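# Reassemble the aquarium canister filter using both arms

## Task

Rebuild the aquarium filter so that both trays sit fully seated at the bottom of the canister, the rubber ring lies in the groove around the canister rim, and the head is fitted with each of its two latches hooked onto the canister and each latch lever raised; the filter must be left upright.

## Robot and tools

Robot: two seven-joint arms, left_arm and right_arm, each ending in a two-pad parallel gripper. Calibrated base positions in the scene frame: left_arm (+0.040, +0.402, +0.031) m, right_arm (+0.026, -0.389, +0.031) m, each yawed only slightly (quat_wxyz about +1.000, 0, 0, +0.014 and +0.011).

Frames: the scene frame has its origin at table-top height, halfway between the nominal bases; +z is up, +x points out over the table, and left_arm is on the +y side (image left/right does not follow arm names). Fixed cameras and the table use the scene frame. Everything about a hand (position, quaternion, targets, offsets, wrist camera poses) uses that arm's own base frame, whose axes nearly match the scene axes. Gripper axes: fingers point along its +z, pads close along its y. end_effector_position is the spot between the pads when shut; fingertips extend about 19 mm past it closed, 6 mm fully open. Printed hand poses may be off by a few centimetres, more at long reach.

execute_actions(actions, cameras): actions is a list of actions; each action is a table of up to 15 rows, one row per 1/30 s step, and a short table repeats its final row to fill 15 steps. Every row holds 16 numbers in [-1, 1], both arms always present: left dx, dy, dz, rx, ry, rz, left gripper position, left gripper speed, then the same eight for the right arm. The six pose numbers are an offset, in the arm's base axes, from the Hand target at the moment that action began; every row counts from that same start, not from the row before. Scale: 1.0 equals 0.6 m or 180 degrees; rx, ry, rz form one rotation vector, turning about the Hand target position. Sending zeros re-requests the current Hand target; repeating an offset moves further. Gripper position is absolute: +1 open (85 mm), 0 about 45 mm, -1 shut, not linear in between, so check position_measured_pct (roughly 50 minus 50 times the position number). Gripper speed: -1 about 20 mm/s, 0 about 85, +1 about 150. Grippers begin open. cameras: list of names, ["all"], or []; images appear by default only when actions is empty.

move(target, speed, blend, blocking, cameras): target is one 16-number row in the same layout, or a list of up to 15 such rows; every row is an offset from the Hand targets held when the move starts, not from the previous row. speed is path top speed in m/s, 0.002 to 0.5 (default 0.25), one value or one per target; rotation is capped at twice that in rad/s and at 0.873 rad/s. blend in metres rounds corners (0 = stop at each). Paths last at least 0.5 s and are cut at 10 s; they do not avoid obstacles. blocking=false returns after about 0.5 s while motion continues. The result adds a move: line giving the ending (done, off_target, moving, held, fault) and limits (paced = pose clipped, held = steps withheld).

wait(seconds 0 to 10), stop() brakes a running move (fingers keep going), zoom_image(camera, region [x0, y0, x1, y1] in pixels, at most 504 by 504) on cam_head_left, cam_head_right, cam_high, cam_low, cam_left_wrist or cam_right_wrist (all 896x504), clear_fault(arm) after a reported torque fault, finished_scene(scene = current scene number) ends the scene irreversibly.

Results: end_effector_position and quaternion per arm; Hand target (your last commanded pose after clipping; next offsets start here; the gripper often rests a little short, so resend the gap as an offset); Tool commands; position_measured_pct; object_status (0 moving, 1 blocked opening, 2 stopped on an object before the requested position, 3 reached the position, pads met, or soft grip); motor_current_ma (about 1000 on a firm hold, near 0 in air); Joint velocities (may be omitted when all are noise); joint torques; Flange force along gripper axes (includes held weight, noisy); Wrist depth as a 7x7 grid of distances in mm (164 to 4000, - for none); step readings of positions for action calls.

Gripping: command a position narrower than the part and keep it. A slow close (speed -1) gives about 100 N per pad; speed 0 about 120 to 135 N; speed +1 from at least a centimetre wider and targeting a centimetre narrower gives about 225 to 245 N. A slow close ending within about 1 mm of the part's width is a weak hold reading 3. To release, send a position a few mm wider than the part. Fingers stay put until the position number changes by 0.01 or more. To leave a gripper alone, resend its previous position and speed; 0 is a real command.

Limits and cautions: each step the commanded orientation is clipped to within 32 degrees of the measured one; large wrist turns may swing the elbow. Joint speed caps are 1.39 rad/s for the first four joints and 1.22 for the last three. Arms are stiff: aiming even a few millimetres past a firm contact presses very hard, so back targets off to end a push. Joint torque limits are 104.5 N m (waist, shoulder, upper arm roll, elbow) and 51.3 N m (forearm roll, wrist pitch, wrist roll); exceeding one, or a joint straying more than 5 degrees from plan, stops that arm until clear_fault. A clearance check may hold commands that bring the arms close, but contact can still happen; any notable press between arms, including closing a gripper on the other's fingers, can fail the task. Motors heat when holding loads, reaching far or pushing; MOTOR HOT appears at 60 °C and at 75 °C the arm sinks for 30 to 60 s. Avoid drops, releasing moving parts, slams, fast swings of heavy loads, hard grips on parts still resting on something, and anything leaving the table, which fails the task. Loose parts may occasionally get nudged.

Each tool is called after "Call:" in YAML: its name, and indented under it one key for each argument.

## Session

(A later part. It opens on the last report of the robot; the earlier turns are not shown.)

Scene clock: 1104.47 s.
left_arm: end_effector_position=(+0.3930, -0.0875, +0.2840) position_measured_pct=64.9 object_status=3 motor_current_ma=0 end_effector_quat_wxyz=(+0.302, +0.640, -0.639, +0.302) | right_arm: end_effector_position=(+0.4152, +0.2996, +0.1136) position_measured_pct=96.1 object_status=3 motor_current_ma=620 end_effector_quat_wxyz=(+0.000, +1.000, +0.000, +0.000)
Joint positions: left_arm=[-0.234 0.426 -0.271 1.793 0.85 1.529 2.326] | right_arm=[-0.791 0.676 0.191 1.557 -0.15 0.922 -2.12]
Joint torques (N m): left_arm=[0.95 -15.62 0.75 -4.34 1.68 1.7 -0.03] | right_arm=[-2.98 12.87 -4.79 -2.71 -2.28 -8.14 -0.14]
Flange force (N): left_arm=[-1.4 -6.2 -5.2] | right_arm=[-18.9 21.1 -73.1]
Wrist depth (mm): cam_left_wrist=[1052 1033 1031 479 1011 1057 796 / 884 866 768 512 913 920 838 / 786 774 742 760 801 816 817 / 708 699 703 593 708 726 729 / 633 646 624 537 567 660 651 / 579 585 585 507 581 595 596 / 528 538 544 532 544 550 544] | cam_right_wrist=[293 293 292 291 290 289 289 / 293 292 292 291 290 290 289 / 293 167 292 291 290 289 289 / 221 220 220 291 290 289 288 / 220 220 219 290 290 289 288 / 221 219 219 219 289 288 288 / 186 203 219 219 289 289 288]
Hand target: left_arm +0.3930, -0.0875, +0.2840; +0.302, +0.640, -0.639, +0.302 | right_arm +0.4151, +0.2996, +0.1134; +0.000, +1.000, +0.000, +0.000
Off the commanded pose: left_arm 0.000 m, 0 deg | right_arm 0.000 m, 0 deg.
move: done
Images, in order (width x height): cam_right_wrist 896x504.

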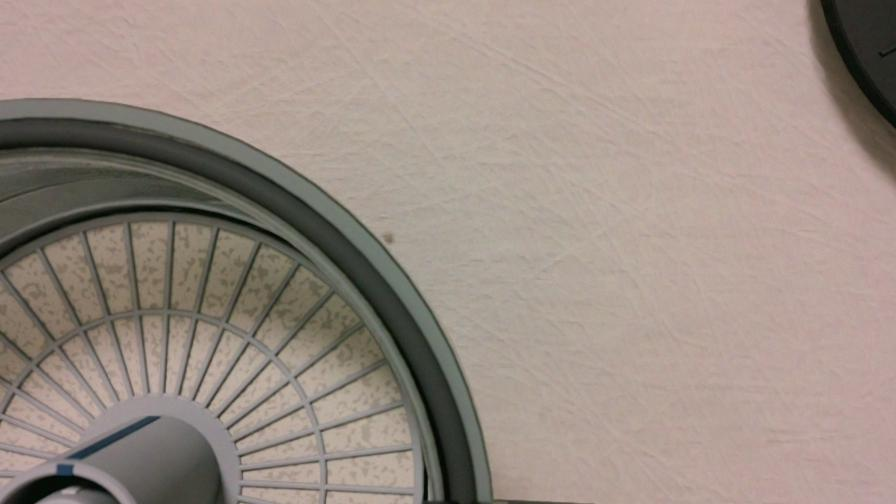

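Call:
move:
  target: [0,0,0,0,0,0,-0.3,-0.7,0,-0.0005,0.0025,0,0,0,-0.93,-1]
  speed: 0.01

Call:
move:
  target: [0,0,0,0,0,0,-0.3,-0.7,0,0,0,0,0,0,-0.7,-0.9]
  speed: 0.01

Call:
move:
  target: [0,0,0,0,0,0,-0.3,-0.7,0,0,0.1,0,0,0,-0.7,-0.9]
  speed: 0.04
  cameras: ["cam_right_wrist","cam_left_wrist"]

Call:
zoom_image:
  camera: "cam_left_wrist"
  region: [300, 120, 640, 400]

Scene clock: 1117.90 s.
left_arm: end_effector_position=(+0.3930, -0.0875, +0.2840) position_measured_pct=64.9 object_status=3 motor_current_ma=0 end_effector_quat_wxyz=(+0.302, +0.640, -0.639, +0.302) | right_arm: end_effector_position=(+0.4151, +0.2993, +0.1147) position_measured_pct=96.1 object_status=3 motor_current_ma=620 end_effector_quat_wxyz=(+0.000, +1.000, +0.000, +0.000)
Joint positions: left_arm=[-0.234 0.426 -0.271 1.793 0.85 1.529 2.326] | right_arm=[-0.791 0.674 0.192 1.556 -0.149 0.925 -2.12]
Joint torques (N m): left_arm=[0.92 -15.61 0.72 -4.35 1.69 1.7 -0.02] | right_arm=[-2.55 -6.28 -2.74 -2.48 -1.46 -0.39 -0.11]
Flange force (N): left_arm=[-1.4 -6.1 -5.1] | right_arm=[-1.7 7.6 -25.7]
Wrist depth (mm): cam_left_wrist=[1059 1023 1026 478 1015 1069 800 / 892 870 772 509 913 913 840 / 790 774 744 761 807 813 816 / 708 702 696 594 709 733 732 / 633 645 624 539 570 664 650 / 578 586 585 508 581 595 596 / 527 538 539 531 546 548 540] | cam_right_wrist=[294 293 292 291 290 289 289 / 293 292 292 291 290 289 289 / 293 167 291 290 291 289 289 / 221 220 219 291 290 289 289 / 220 220 220 290 289 289 288 / 220 219 219 219 290 289 288 / 186 203 219 219 290 289 288]
Hand target: left_arm +0.3930, -0.0875, +0.2840; +0.302, +0.640, -0.639, +0.302 | right_arm +0.4151, +0.2993, +0.1149; +0.000, +1.000, +0.000, +0.000
Off the commanded pose: left_arm 0.000 m, 0 deg | right_arm 0.000 m, 0 deg.
move: done

Scene clock: 1118.53 s.
left_arm: end_effector_position=(+0.3930, -0.0875, +0.2840) position_measured_pct=64.9 object_status=3 motor_current_ma=0 end_effector_quat_wxyz=(+0.302, +0.640, -0.639, +0.302) | right_arm: end_effector_position=(+0.4151, +0.2994, +0.1148) position_measured_pct=85.3 object_status=0 motor_current_ma=10 end_effector_quat_wxyz=(+0.000, +1.000, +0.000, +0.000)
Joint positions: left_arm=[-0.234 0.426 -0.271 1.793 0.85 1.529 2.326] | right_arm=[-0.791 0.674 0.192 1.556 -0.149 0.926 -2.12]
Joint torques (N m): left_arm=[0.96 -15.64 0.75 -4.29 1.71 1.67 -0.03] | right_arm=[1.61 -13.44 1.95 -3.93 0.68 0.91 -0.06]
Flange force (N): left_arm=[-1.4 -6.4 -5.4] | right_arm=[-3.0 -1.6 -9.3]
Wrist depth (mm): cam_left_wrist=[1049 1022 1026 477 1018 1059 802 / 886 867 770 846 922 925 834 / 788 773 738 759 808 818 821 / 711 695 696 597 705 729 733 / 633 646 640 529 567 664 652 / 578 581 584 508 579 595 595 / 529 539 543 533 544 547 539] | cam_right_wrist=[293 292 291 291 290 289 288 / 293 292 291 290 290 290 289 / 292 217 291 290 290 289 288 / 218 218 218 290 290 289 288 / 218 218 218 165 289 289 288 / 217 217 218 218 289 289 288 / 189 203 218 218 289 289 287]
Hand target: left_arm +0.3930, -0.0875, +0.2840; +0.302, +0.640, -0.639, +0.302 | right_arm +0.4151, +0.2993, +0.1149; +0.000, +1.000, +0.000, +0.000
Off the commanded pose: left_arm 0.000 m, 0 deg | right_arm 0.000 m, 0 deg.
move: done

Scene clock: 1120.37 s.
left_arm: end_effector_position=(+0.3930, -0.0875, +0.2840) position_measured_pct=64.9 object_status=3 motor_current_ma=0 end_effector_quat_wxyz=(+0.302, +0.640, -0.639, +0.302) | right_arm: end_effector_position=(+0.4151, +0.2993, +0.1748) position_measured_pct=85.3 object_status=3 motor_current_ma=0 end_effector_quat_wxyz=(+0.000, +1.000, +0.000, +0.000)
Joint positions: left_arm=[-0.234 0.426 -0.271 1.793 0.85 1.529 2.326] | right_arm=[-0.8 0.597 0.208 1.479 -0.132 1.079 -2.135]
Joint torques (N m): left_arm=[0.92 -15.6 0.77 -4.35 1.7 1.68 -0.04] | right_arm=[0.38 -18.88 1.25 -8.47 0.11 0.16 -0.07]
Flange force (N): left_arm=[-1.3 -6.1 -5.2] | right_arm=[-2.7 1.2 1.6]
Wrist depth (mm): cam_left_wrist=[1051 1022 1036 482 1051 1073 803 / 889 869 771 872 918 917 840 / 786 771 742 802 810 814 818 / 708 699 700 598 707 728 738 / 632 649 623 538 570 660 651 / 579 581 586 507 580 592 596 / 526 536 539 535 543 548 541] | cam_right_wrist=[352 351 351 350 349 348 325 / 352 351 351 350 349 348 325 / 226 226 226 350 349 347 347 / 352 279 279 349 349 347 346 / 280 279 279 225 349 348 347 / 280 256 278 278 348 347 347 / 280 228 278 229 347 348 346]
Hand target: left_arm +0.3930, -0.0875, +0.2840; +0.302, +0.640, -0.639, +0.302 | right_arm +0.4151, +0.2993, +0.1749; +0.000, +1.000, +0.000, +0.000
Off the commanded pose: left_arm 0.000 m, 0 deg | right_arm 0.000 m, 0 deg.
move: done
Images, in order (width x height): cam_left_wrist 896x504, cam_right_wrist 896x504.

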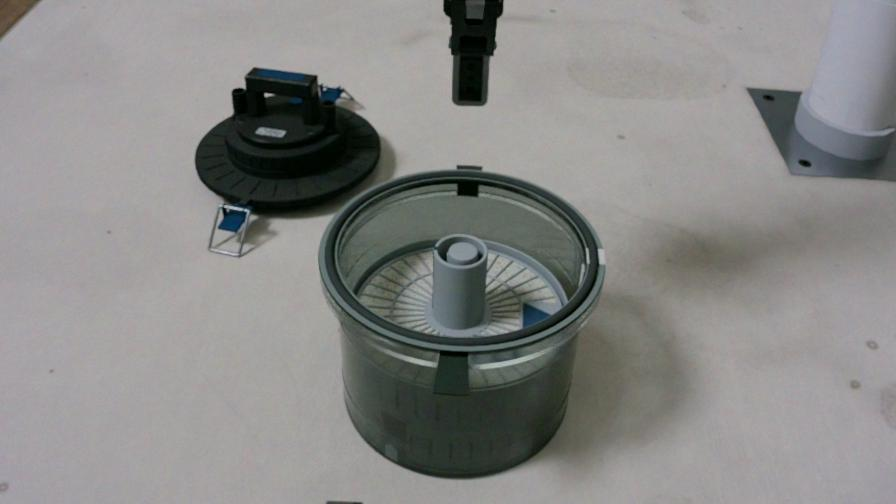

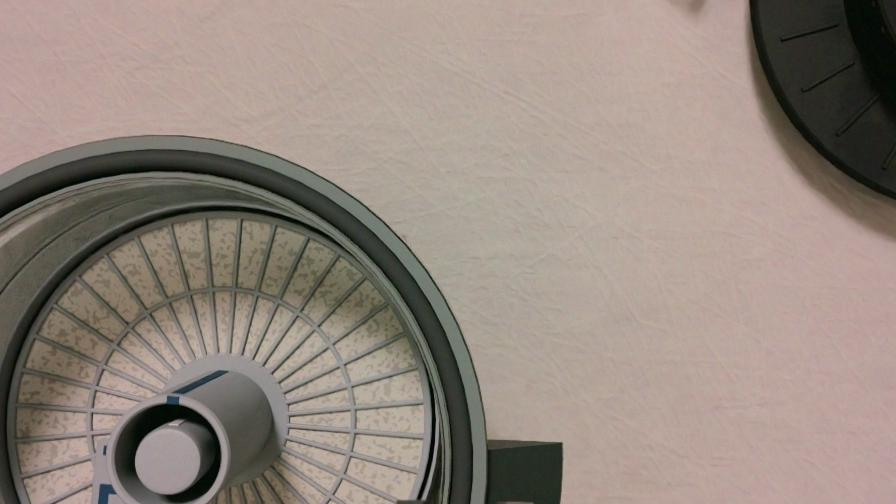

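Scaled by 1.482 from the camera's 896x504 image, which has a finer 1280x720 frame.

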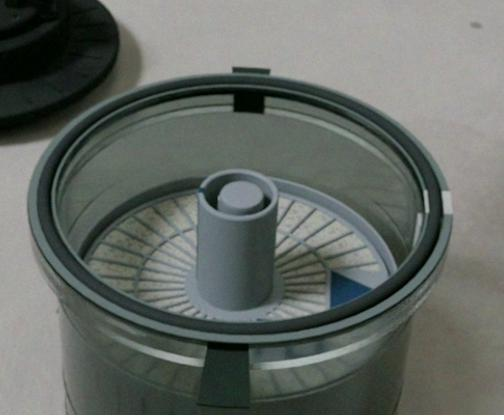

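Call:
move:
  target: [0,0,0,0,0,0,-0.3,-0.7,-0.0977,0.1157,0.17,0,0,0,-0.7,-0.9]
  speed: 0.15
  cameras: ["cam_right_wrist"]

Call:
zoom_image:
  camera: "cam_right_wrist"
  region: [220, 30, 680, 490]

Scene clock: 1129.13 s.
left_arm: end_effector_position=(+0.3930, -0.0875, +0.2840) position_measured_pct=64.9 object_status=3 motor_current_ma=0 end_effector_quat_wxyz=(+0.302, +0.640, -0.639, +0.302) | right_arm: end_effector_position=(+0.3565, +0.3687, +0.2769) position_measured_pct=85.3 object_status=3 motor_current_ma=0 end_effector_quat_wxyz=(+0.000, +1.000, +0.000, +0.000)
Joint positions: left_arm=[-0.234 0.426 -0.271 1.793 0.85 1.529 2.326] | right_arm=[-0.973 0.513 0.21 1.275 -0.104 1.363 -2.338]
Joint torques (N m): left_arm=[0.97 -15.62 0.74 -4.37 1.68 1.65 -0.01] | right_arm=[0.3 -18.58 1.09 -9.25 0.12 0.12 0.04]
Flange force (N): left_arm=[-1.5 -6.1 -5.2] | right_arm=[-1.8 1.0 1.9]
Wrist depth (mm): cam_left_wrist=[1061 1025 1023 1041 1047 1054 800 / 892 869 770 881 917 916 836 / 787 770 738 804 808 810 814 / 708 700 701 595 708 733 733 / 633 649 624 539 566 660 651 / 578 583 583 507 578 596 596 / 528 539 538 534 544 547 543] | cam_right_wrist=[455 454 453 452 451 450 449 / 455 454 380 380 373 450 449 / 455 454 381 380 380 448 448 / 454 451 380 379 378 449 448 / 455 454 381 379 379 449 448 / 454 454 327 379 325 449 448 / 454 453 452 326 449 449 447]
Hand target: left_arm +0.3930, -0.0875, +0.2840; +0.302, +0.640, -0.639, +0.302 | right_arm +0.3565, +0.3687, +0.2769; +0.000, +1.000, +0.000, +0.000
Off the commanded pose: left_arm 0.000 m, 0 deg | right_arm 0.000 m, 0 deg.
move: done
Images, in order (width x height): cam_right_wrist 896x504.

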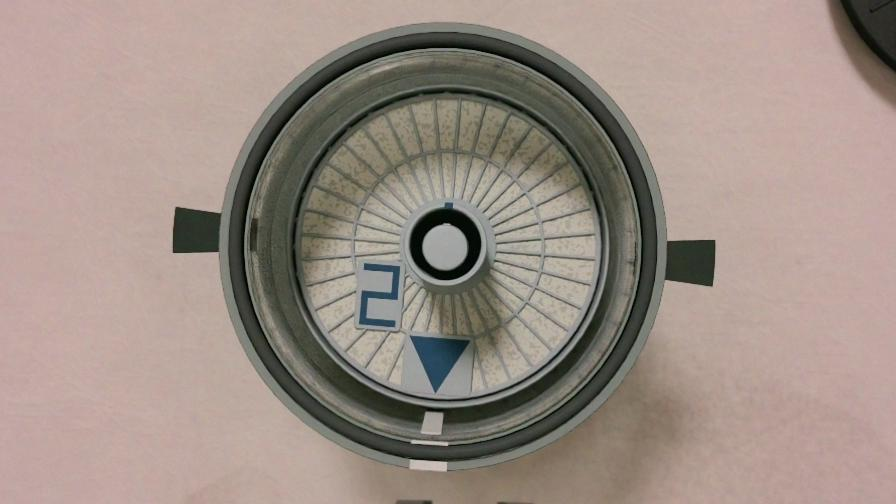

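Scaled by 1.096 from the camera's 896x504 image, which has a finer 1280x720 frame.

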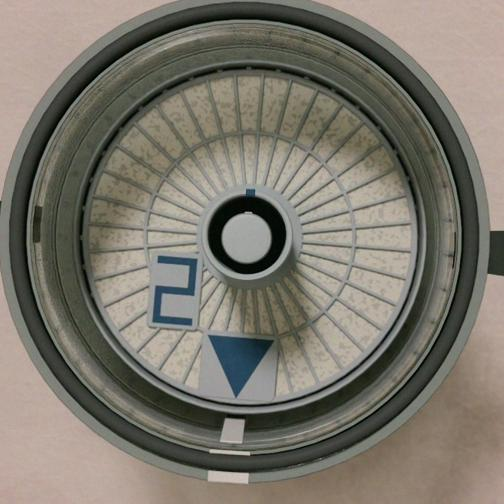

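Call:
move:
  target: [0,0,0,0,0,0,-0.3,-0.7,0.2575,-0.441,0.04,0,0,0,-0.7,-0.9]
  speed: 0.2
  cameras: ["cam_right_wrist","cam_left_wrist"]

Call:
zoom_image:
  camera: "cam_right_wrist"
  region: [230, 10, 690, 490]

Scene clock: 1151.23 s.
left_arm: end_effector_position=(+0.3930, -0.0875, +0.2840) position_measured_pct=64.9 object_status=3 motor_current_ma=0 end_effector_quat_wxyz=(+0.302, +0.640, -0.639, +0.302) | right_arm: end_effector_position=(+0.5110, +0.1042, +0.3009) position_measured_pct=85.3 object_status=3 motor_current_ma=0 end_effector_quat_wxyz=(+0.000, +1.000, +0.000, +0.000)
Joint positions: left_arm=[-0.234 0.426 -0.271 1.793 0.85 1.529 2.326] | right_arm=[-0.411 0.53 0.294 1.181 -0.148 1.45 -1.707]
Joint torques (N m): left_arm=[0.93 -15.61 0.76 -4.34 1.69 1.67 -0.02] | right_arm=[0.57 -18.74 1.39 -9.68 0.1 0.19 -0.06]
Flange force (N): left_arm=[-1.4 -6.2 -5.2] | right_arm=[-4.2 -0.1 3.2]
Wrist depth (mm): cam_left_wrist=[1043 1030 1023 1051 1049 1052 798 / 884 866 769 884 910 927 839 / 789 775 744 804 810 811 818 / 714 698 702 595 707 733 738 / 631 647 622 539 565 661 655 / 576 584 585 506 579 595 596 / 528 537 539 534 545 547 541] | cam_right_wrist=[479 478 477 475 475 473 472 / 480 477 477 453 473 472 472 / 479 478 454 422 453 474 472 / 479 478 454 420 451 473 471 / 478 477 477 429 452 471 472 / 480 477 477 453 474 471 472 / 478 478 476 474 474 472 472]
Hand target: left_arm +0.3930, -0.0875, +0.2840; +0.302, +0.640, -0.639, +0.302 | right_arm +0.5110, +0.1042, +0.3009; +0.000, +1.000, +0.000, +0.000
Off the commanded pose: left_arm 0.000 m, 0 deg | right_arm 0.000 m, 0 deg.
move: done
Images, in order (width x height): cam_left_wrist 896x504, cam_right_wrist 896x504.

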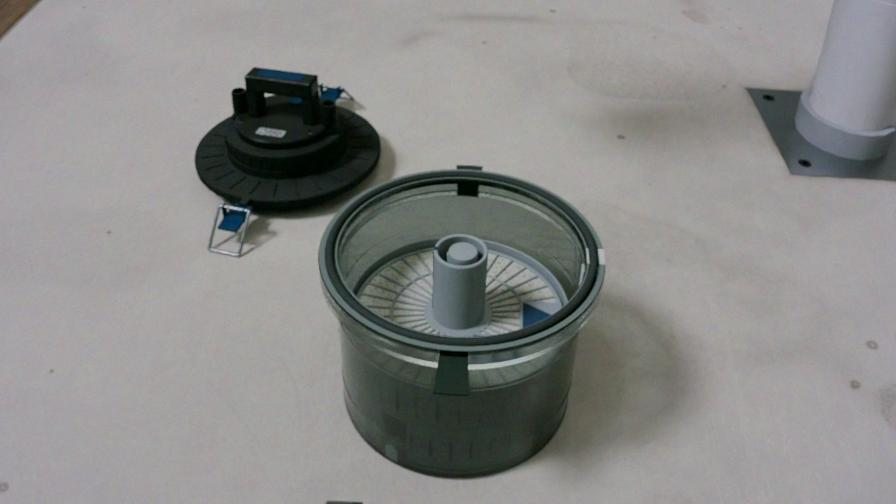

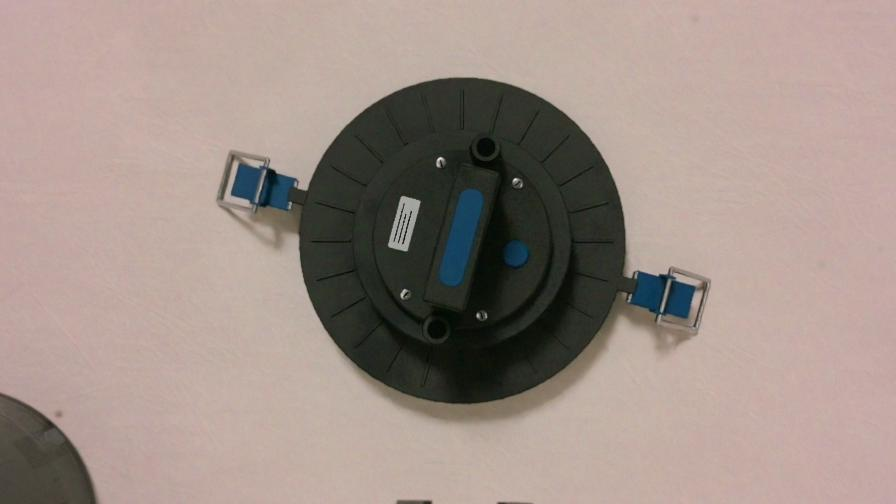

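Scaled by 1.050 from the camera's 896x504 image, which has a finer 1280x720 frame.

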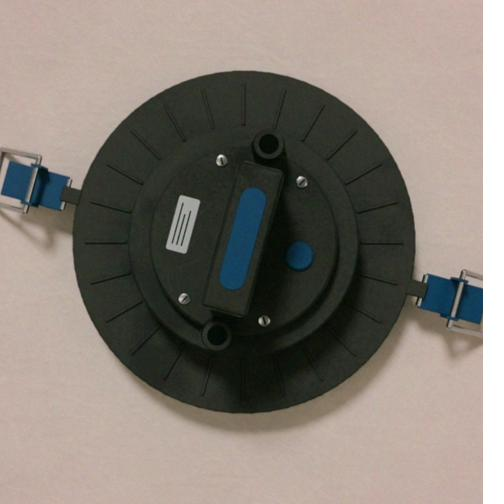

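Call:
zoom_image:
  camera: "cam_right_wrist"
  region: [200, 130, 320, 250]

Call:
zoom_image:
  camera: "cam_right_wrist"
  region: [610, 240, 730, 360]

Call:
zoom_image:
  camera: "cam_left_wrist"
  region: [170, 40, 410, 280]

Scaled by 4.200 from the camera's 896x504 image, which has a finer 1280x720 frame.

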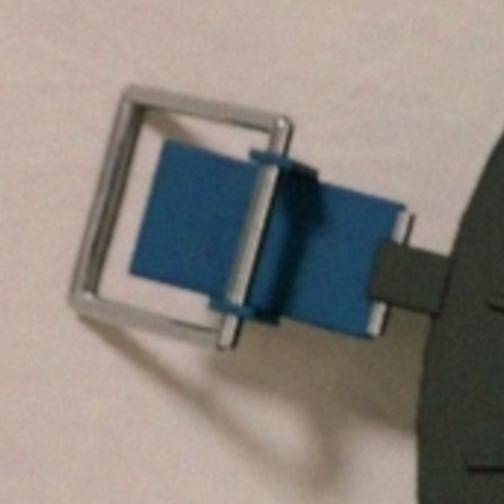

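Scaled by 4.200 from the camera's 896x504 image, which has a finer 1280x720 frame.

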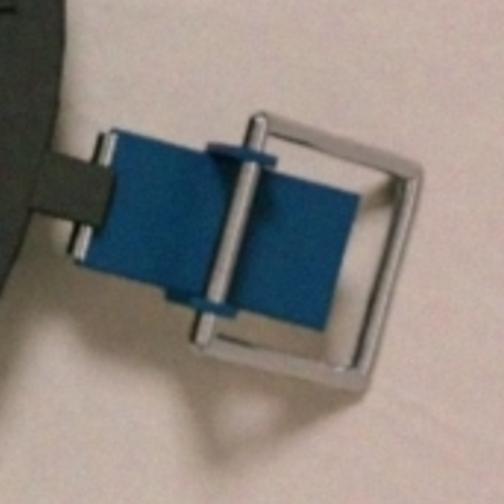

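Scaled by 2.100 from the camera's 896x504 image, which has a finer 1280x720 frame.

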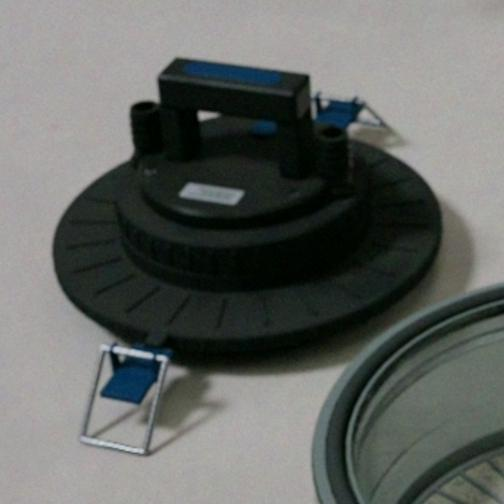

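Call:
move:
  target:
    - [0,0,0,0,0,0,-0.3,-0.7,0.1092,0.0013,-0.25,0,0,-0.0811,0.2,0]
    - [0,0,0,0,0,0,-0.3,-0.7,0.1092,0.0013,-0.36,0,0,-0.0811,0.2,0]
  speed: [0.2,0.08]
  cameras: ["cam_right_wrist","cam_left_wrist","cam_low","cam_high"]

Call:
zoom_image:
  camera: "cam_left_wrist"
  region: [150, 0, 450, 280]

Call:
zoom_image:
  camera: "cam_low"
  region: [200, 120, 400, 270]

Scene clock: 1227.53 s.
left_arm: end_effector_position=(+0.3930, -0.0875, +0.2840) position_measured_pct=64.9 object_status=3 motor_current_ma=0 end_effector_quat_wxyz=(+0.302, +0.640, -0.639, +0.302) | right_arm: end_effector_position=(+0.5765, +0.1049, +0.0849) position_measured_pct=39.8 object_status=3 motor_current_ma=0 end_effector_quat_wxyz=(+0.000, +0.992, -0.127, +0.000)
Joint positions: left_arm=[-0.234 0.426 -0.271 1.793 0.85 1.529 2.326] | right_arm=[-0.371 0.873 0.293 1.275 -0.261 1.03 -1.868]
Joint torques (N m): left_arm=[0.93 -15.61 0.74 -4.33 1.71 1.68 -0.02] | right_arm=[0.33 -22.74 2.3 -8.25 0.09 -0.02 -0.06]
Flange force (N): left_arm=[-1.4 -6.2 -5.2] | right_arm=[-3.5 1.1 1.1]
Wrist depth (mm): cam_left_wrist=[1051 1018 961 1041 1043 1061 803 / 889 866 775 883 916 918 842 / 787 775 741 807 808 813 820 / 708 699 697 594 708 730 737 / 630 645 623 538 572 660 650 / 579 584 585 508 582 593 596 / 527 536 541 532 546 549 542] | cam_right_wrist=[262 261 260 260 259 258 258 / 262 261 261 260 259 258 258 / 261 261 260 238 259 258 257 / 262 261 238 237 237 258 258 / 261 239 214 186 213 237 257 / 261 239 206 170 205 236 258 / 242 239 206 - 205 236 238]
Hand target: left_arm +0.3930, -0.0875, +0.2840; +0.302, +0.640, -0.639, +0.302 | right_arm +0.5765, +0.1049, +0.0849; +0.000, +0.992, -0.127, +0.000
Off the commanded pose: left_arm 0.000 m, 0 deg | right_arm 0.000 m, 0 deg.
move: done
Images, in order (width x height): cam_high 896x504, cam_low 896x504, cam_left_wrist 896x504, cam_right_wrist 896x504.

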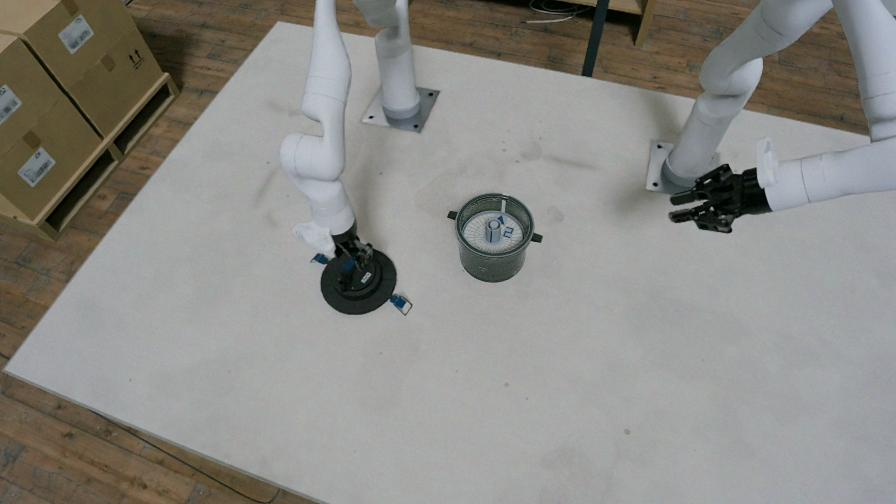

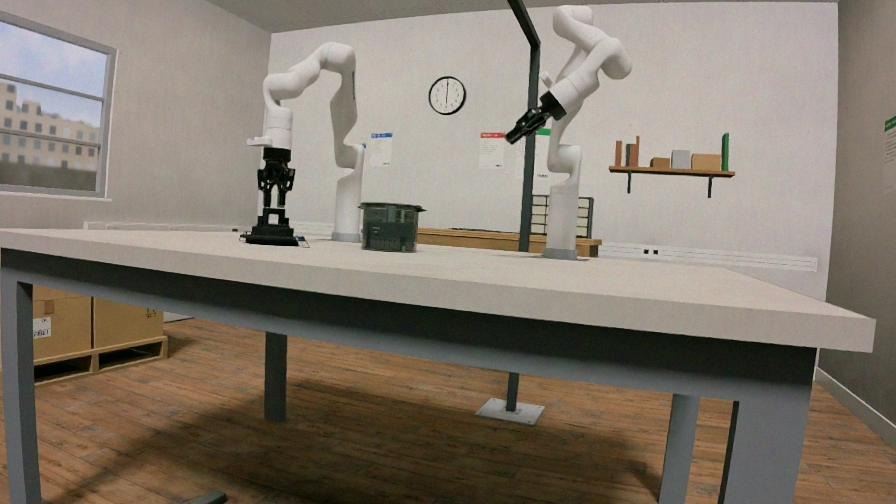

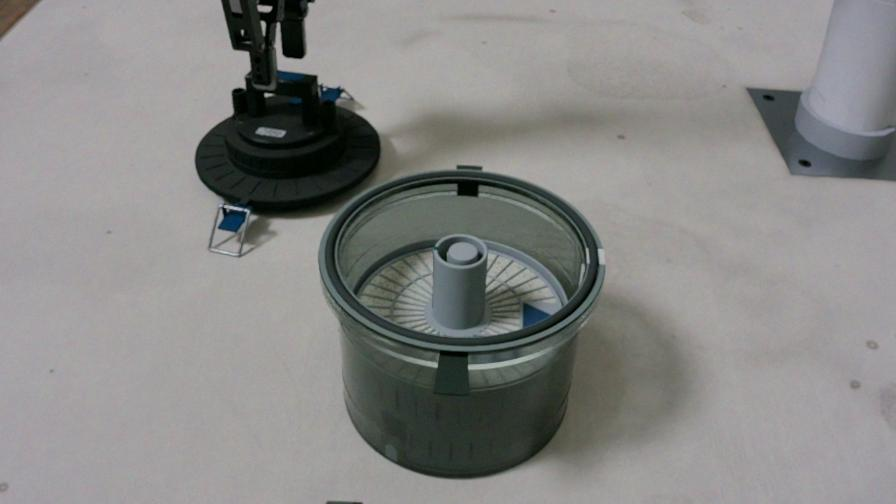

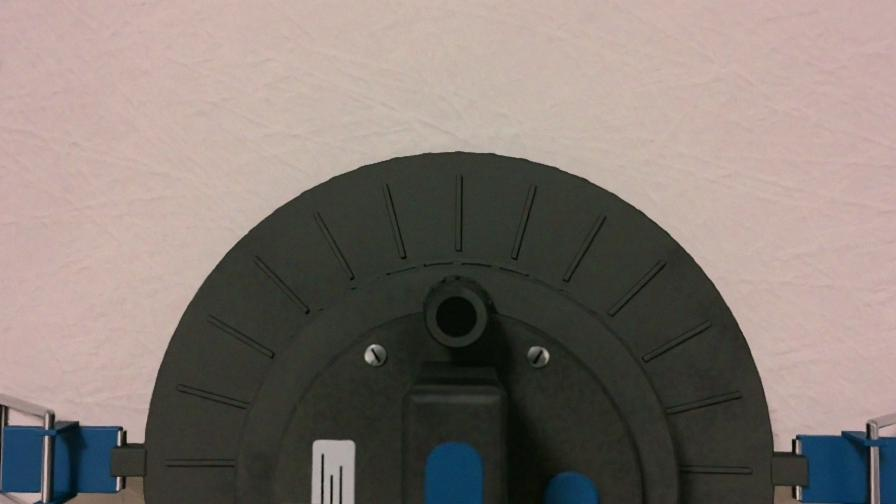

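Scaled by 1.680 from the camera's 896x504 image, which has a finer 1280x720 frame.

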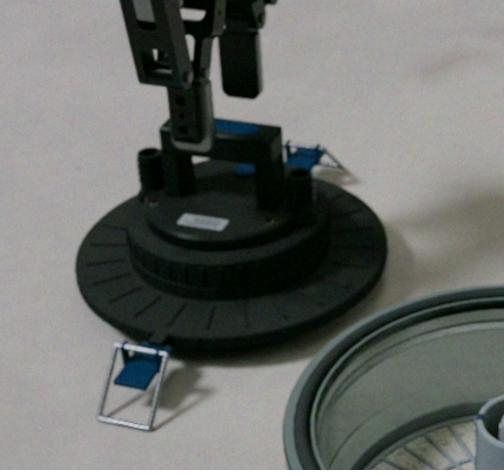

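Scaled by 2.520 from the camera's 896x504 image, which has a finer 1280x720 frame.

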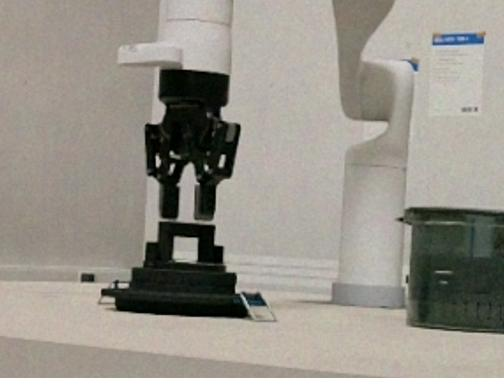

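Call:
move:
  target:
    - [0,0,0,0,0,0,-0.3,-0.7,0,0,-0.05,0,0,0,0.2,0]
    - [0,0,0,0,0,0,-0.3,-0.7,0,0,-0.05,0,0,0,-0.8,-1]
  speed: 0.06
  cameras: ["cam_right_wrist","cam_left_wrist"]

Call:
wait:
  seconds: 1.0

Scene clock: 1240.77 s.
left_arm: end_effector_position=(+0.3930, -0.0875, +0.2840) position_measured_pct=64.9 object_status=3 motor_current_ma=0 end_effector_quat_wxyz=(+0.302, +0.640, -0.639, +0.302) | right_arm: end_effector_position=(+0.5765, +0.1049, +0.0549) position_measured_pct=77.5 object_status=0 motor_current_ma=1000 end_effector_quat_wxyz=(+0.000, +0.992, -0.127, +0.000)
Joint positions: left_arm=[-0.234 0.426 -0.271 1.793 0.85 1.529 2.326] | right_arm=[-0.366 0.914 0.282 1.297 -0.271 0.967 -1.86]
Joint torques (N m): left_arm=[0.94 -15.62 0.76 -4.36 1.7 1.7 -0.01] | right_arm=[1.97 -18.51 3.12 -6.23 0.62 -0.28 -0.24]
Flange force (N): left_arm=[-1.5 -6.1 -5.1] | right_arm=[-5.7 -0.6 -6.7]
Wrist depth (mm): cam_left_wrist=[1046 1025 960 1052 1047 1059 802 / 888 872 766 882 912 916 833 / 792 775 743 799 807 815 820 / 708 696 699 595 709 730 733 / 634 648 624 538 568 661 650 / 579 581 584 505 580 596 598 / 526 539 541 532 543 548 542] | cam_right_wrist=[232 231 231 230 229 229 228 / 232 231 231 230 229 229 228 / 232 231 209 208 207 229 228 / 232 210 208 207 207 207 228 / 231 209 184 184 183 207 228 / 231 209 176 172 175 206 227 / 212 209 176 - 175 183 208]
Hand target: left_arm +0.3930, -0.0875, +0.2840; +0.302, +0.640, -0.639, +0.302 | right_arm +0.5765, +0.1049, +0.0549; +0.000, +0.992, -0.127, +0.000
Off the commanded pose: left_arm 0.000 m, 0 deg | right_arm 0.000 m, 0 deg.
move: done
Images, in order (width x height): cam_left_wrist 896x504, cam_right_wrist 896x504.

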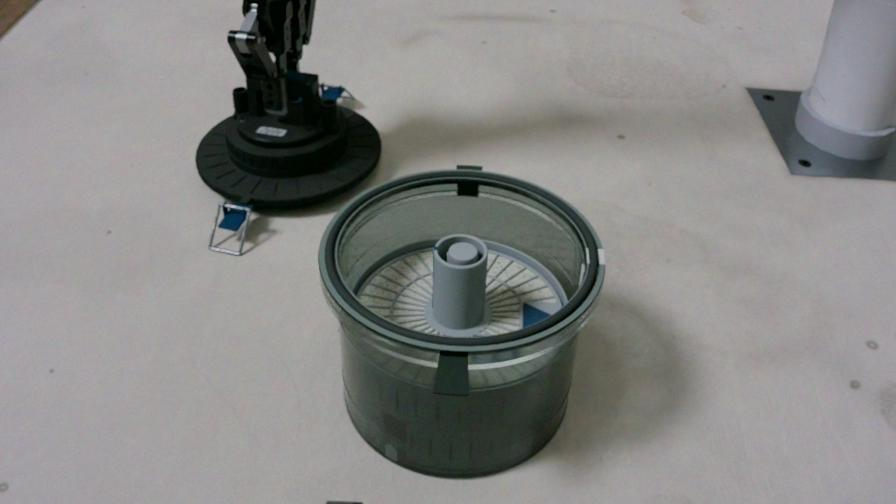

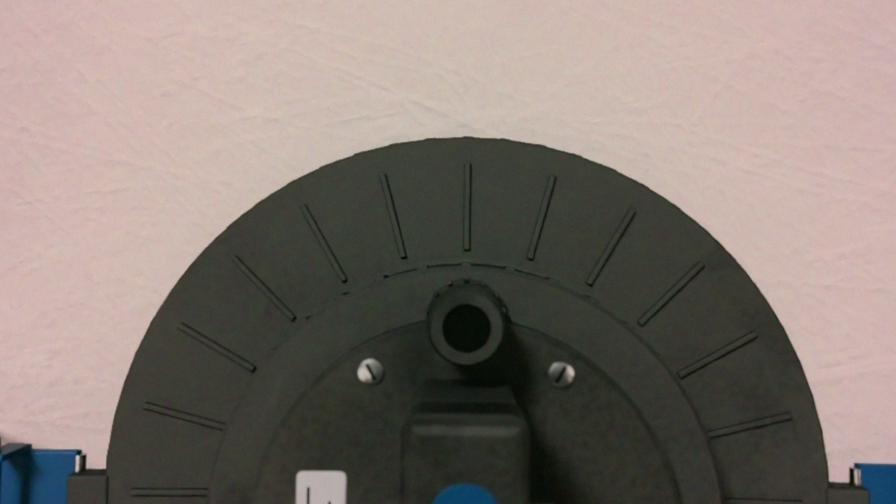

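Scene clock: 1241.77 s.
left_arm: end_effector_position=(+0.3930, -0.0875, +0.2840) position_measured_pct=64.9 object_status=3 motor_current_ma=0 end_effector_quat_wxyz=(+0.302, +0.640, -0.639, +0.302) | right_arm: end_effector_position=(+0.5765, +0.1049, +0.0549) position_measured_pct=77.5 object_status=2 motor_current_ma=1000 end_effector_quat_wxyz=(+0.000, +0.992, -0.127, +0.000)
Joint positions: left_arm=[-0.234 0.426 -0.271 1.793 0.85 1.529 2.326] | right_arm=[-0.366 0.914 0.282 1.297 -0.271 0.967 -1.86]
Joint torques (N m): left_arm=[0.93 -15.61 0.71 -4.32 1.7 1.68 -0.04] | right_arm=[2.03 -18.49 3.17 -6.22 0.66 -0.27 -0.23]
Flange force (N): left_arm=[-1.3 -6.2 -5.2] | right_arm=[-5.8 -0.7 -6.7]
Wrist depth (mm): cam_left_wrist=[1056 1030 968 1036 1044 1049 803 / 889 868 763 878 910 920 837 / 788 776 740 810 804 810 828 / 706 701 704 595 708 729 736 / 635 646 626 538 567 661 651 / 579 583 585 507 581 594 598 / 525 537 539 535 545 548 539] | cam_right_wrist=[232 231 231 230 230 229 228 / 232 231 231 230 229 229 228 / 232 231 209 208 208 229 228 / 231 209 208 207 207 207 228 / 232 209 184 184 183 207 228 / 232 209 176 172 175 206 228 / 212 209 176 - 175 183 208]
Hand target: left_arm +0.3930, -0.0875, +0.2840; +0.302, +0.640, -0.639, +0.302 | right_arm +0.5765, +0.1049, +0.0549; +0.000, +0.992, -0.127, +0.000
Tool commands: left_gripper/position=-0.3 left_gripper/speed=-0.7 right_gripper/position=-0.8 right_gripper/speed=-1.0
Off the commanded pose: left_arm 0.000 m, 0 deg | right_arm 0.000 m, 0 deg.
wait: 1.00 s; at rest by 0.17 s

Call:
move:
  target: [0,0,0,0,0,0,-0.3,-0.7,0,0,0.3,0,0,0,-0.8,-1]
  speed: 0.1
  cameras: ["cam_right_wrist","cam_left_wrist","cam_low"]

Call:
zoom_image:
  camera: "cam_low"
  region: [200, 100, 400, 250]

Call:
zoom_image:
  camera: "cam_left_wrist"
  region: [150, 0, 450, 200]

Scene clock: 1253.37 s.
left_arm: end_effector_position=(+0.3930, -0.0875, +0.2840) position_measured_pct=64.9 object_status=3 motor_current_ma=0 end_effector_quat_wxyz=(+0.302, +0.640, -0.639, +0.302) | right_arm: end_effector_position=(+0.5765, +0.1049, +0.2348) position_measured_pct=77.5 object_status=2 motor_current_ma=1000 end_effector_quat_wxyz=(+0.000, +0.992, -0.127, +0.000)
Joint positions: left_arm=[-0.234 0.426 -0.271 1.793 0.85 1.529 2.326] | right_arm=[-0.373 0.732 0.332 1.044 -0.223 1.397 -1.909]
Joint torques (N m): left_arm=[0.93 -15.63 0.74 -4.35 1.68 1.65 -0.04] | right_arm=[0.39 -26.95 2.58 -11.95 0.11 0.2 -0.06]
Flange force (N): left_arm=[-1.4 -6.2 -5.2] | right_arm=[-3.9 1.2 11.3]
Wrist depth (mm): cam_left_wrist=[1052 993 1005 1039 1051 1057 802 / 891 894 902 884 920 917 844 / 793 792 800 801 805 813 818 / 707 702 700 597 707 727 732 / 631 647 623 541 568 662 652 / 578 583 586 507 579 595 597 / 527 536 539 532 544 548 543] | cam_right_wrist=[412 411 410 409 408 407 405 / 412 411 409 409 407 407 406 / 411 411 209 208 208 407 405 / 412 209 208 207 207 207 405 / 412 209 184 184 183 206 405 / 411 209 176 172 175 206 206 / 212 209 176 - 175 183 208]
Hand target: left_arm +0.3930, -0.0875, +0.2840; +0.302, +0.640, -0.639, +0.302 | right_arm +0.5765, +0.1049, +0.2349; +0.000, +0.992, -0.127, +0.000
Off the commanded pose: left_arm 0.000 m, 0 deg | right_arm 0.000 m, 0 deg.
move: done
Images, in order (width x height): cam_low 896x504, cam_left_wrist 896x504, cam_right_wrist 896x504.

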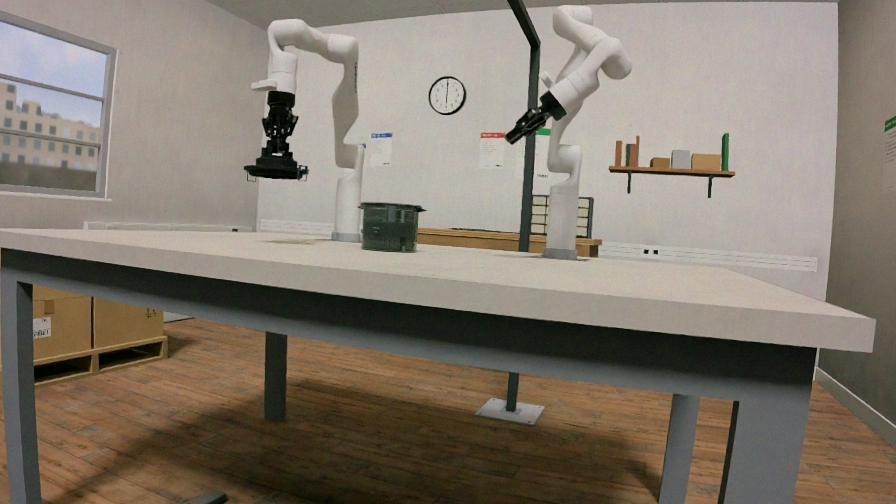

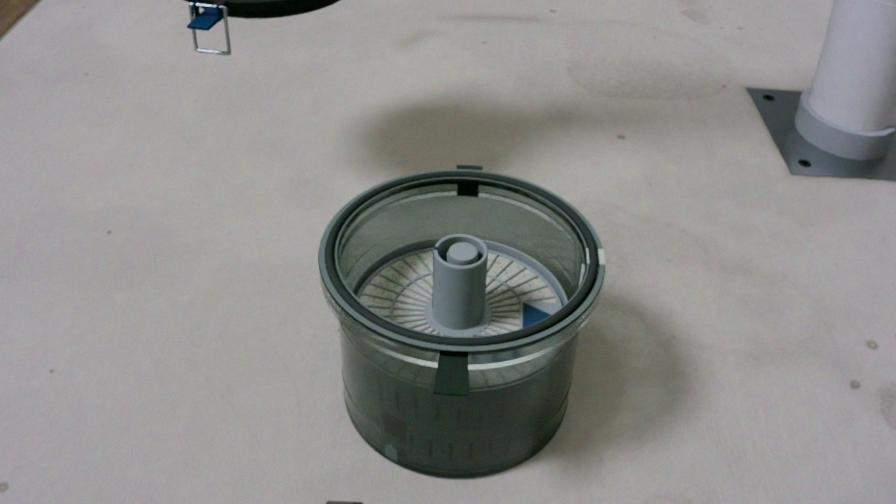

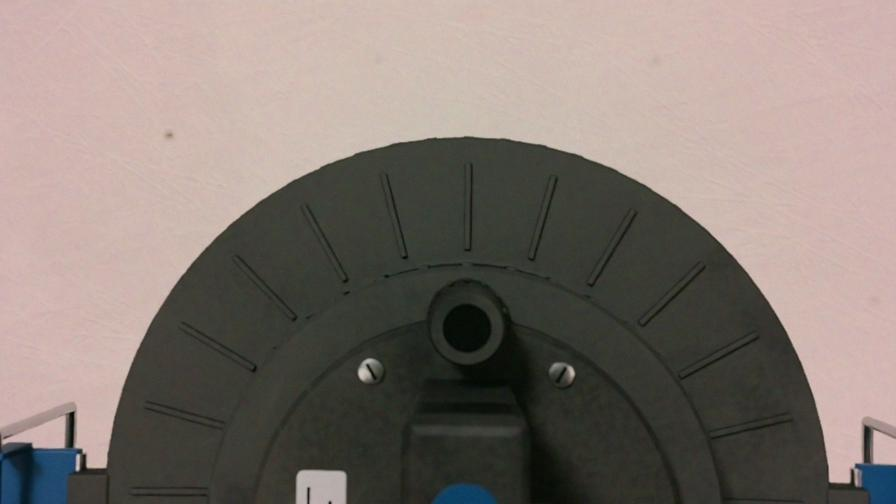

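Scaled by 2.520 from the camera's 896x504 image, which has a finer 1280x720 frame.

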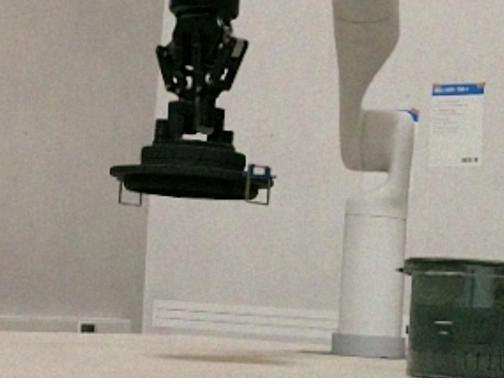

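Scaled by 1.680 from the camera's 896x504 image, which has a finer 1280x720 frame.

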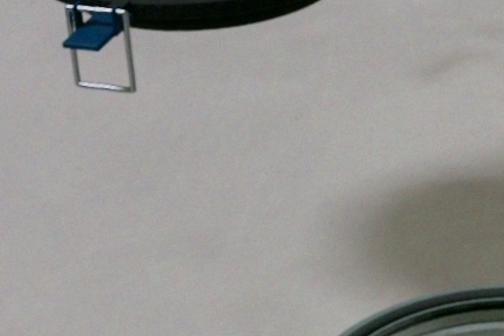

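Call:
move:
  target: [0,0,0,0,0,0,-0.3,-0.7,-0.2667,0.4537,0,0,0,0.0622,-0.8,-1]
  speed: 0.12
  cameras: ["cam_right_wrist","cam_left_wrist"]

Call:
zoom_image:
  camera: "cam_left_wrist"
  region: [250, 50, 670, 450]

Scene clock: 1285.23 s.
left_arm: end_effector_position=(+0.3930, -0.0875, +0.2840) position_measured_pct=64.9 object_status=3 motor_current_ma=0 end_effector_quat_wxyz=(+0.302, +0.640, -0.639, +0.302) | right_arm: end_effector_position=(+0.4165, +0.3771, +0.2349) position_measured_pct=77.5 object_status=2 motor_current_ma=1000 end_effector_quat_wxyz=(+0.000, +1.000, -0.029, +0.000)
Joint positions: left_arm=[-0.234 0.426 -0.271 1.793 0.85 1.529 2.326] | right_arm=[-0.916 0.663 0.267 1.16 -0.168 1.338 -2.294]
Joint torques (N m): left_arm=[0.94 -15.63 0.75 -4.32 1.69 1.69 -0.03] | right_arm=[0.27 -25.48 2.13 -11.93 0.12 0.18 -0.23]
Flange force (N): left_arm=[-1.4 -6.3 -5.2] | right_arm=[-2.8 2.8 11.0]
Wrist depth (mm): cam_left_wrist=[1044 1028 1033 420 1018 1057 800 / 889 886 839 434 467 907 834 / 787 791 760 424 434 795 815 / 707 698 696 407 696 729 734 / 636 647 622 537 569 659 654 / 580 582 584 508 578 595 596 / 527 537 540 533 543 550 543] | cam_right_wrist=[412 411 410 409 408 407 406 / 411 411 410 409 408 408 407 / 411 410 208 208 208 407 406 / 411 209 208 207 207 207 405 / 412 209 184 184 183 207 406 / 411 209 176 172 175 207 206 / 212 209 176 - 175 183 208]
Hand target: left_arm +0.3930, -0.0875, +0.2840; +0.302, +0.640, -0.639, +0.302 | right_arm +0.4165, +0.3772, +0.2349; +0.000, +1.000, -0.029, +0.000
Off the commanded pose: left_arm 0.000 m, 0 deg | right_arm 0.000 m, 0 deg.
move: done
Images, in order (width x height): cam_left_wrist 896x504, cam_right_wrist 896x504.

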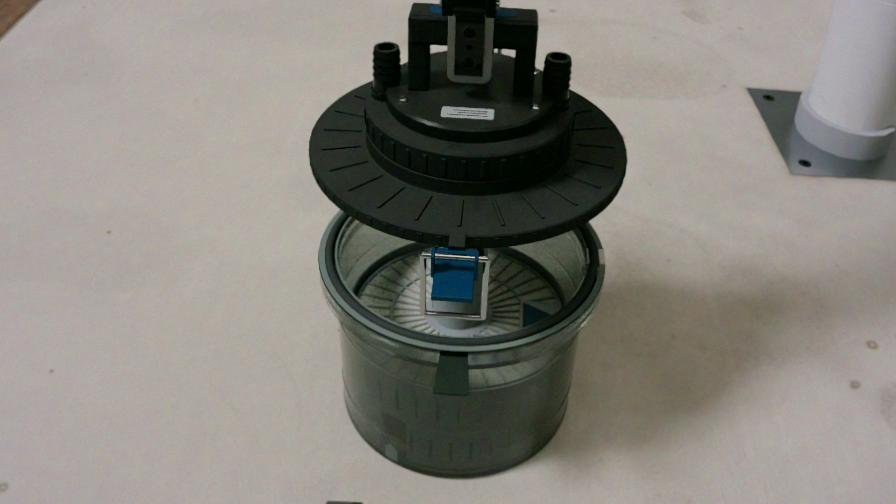

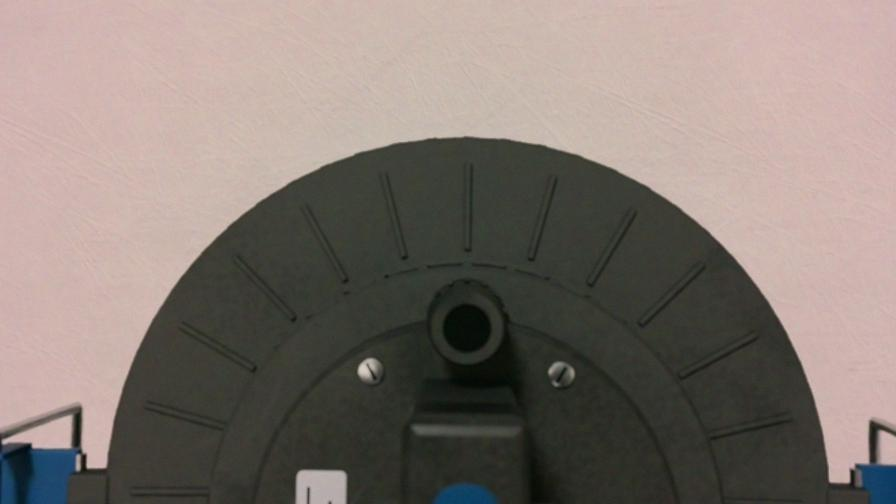

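Scaled by 1.200 from the camera's 896x504 image, which has a finer 1280x720 frame.

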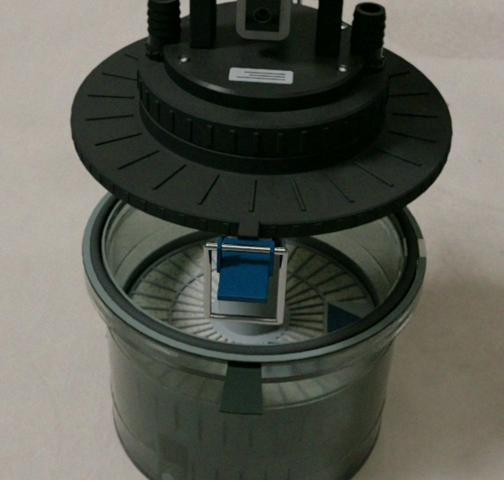

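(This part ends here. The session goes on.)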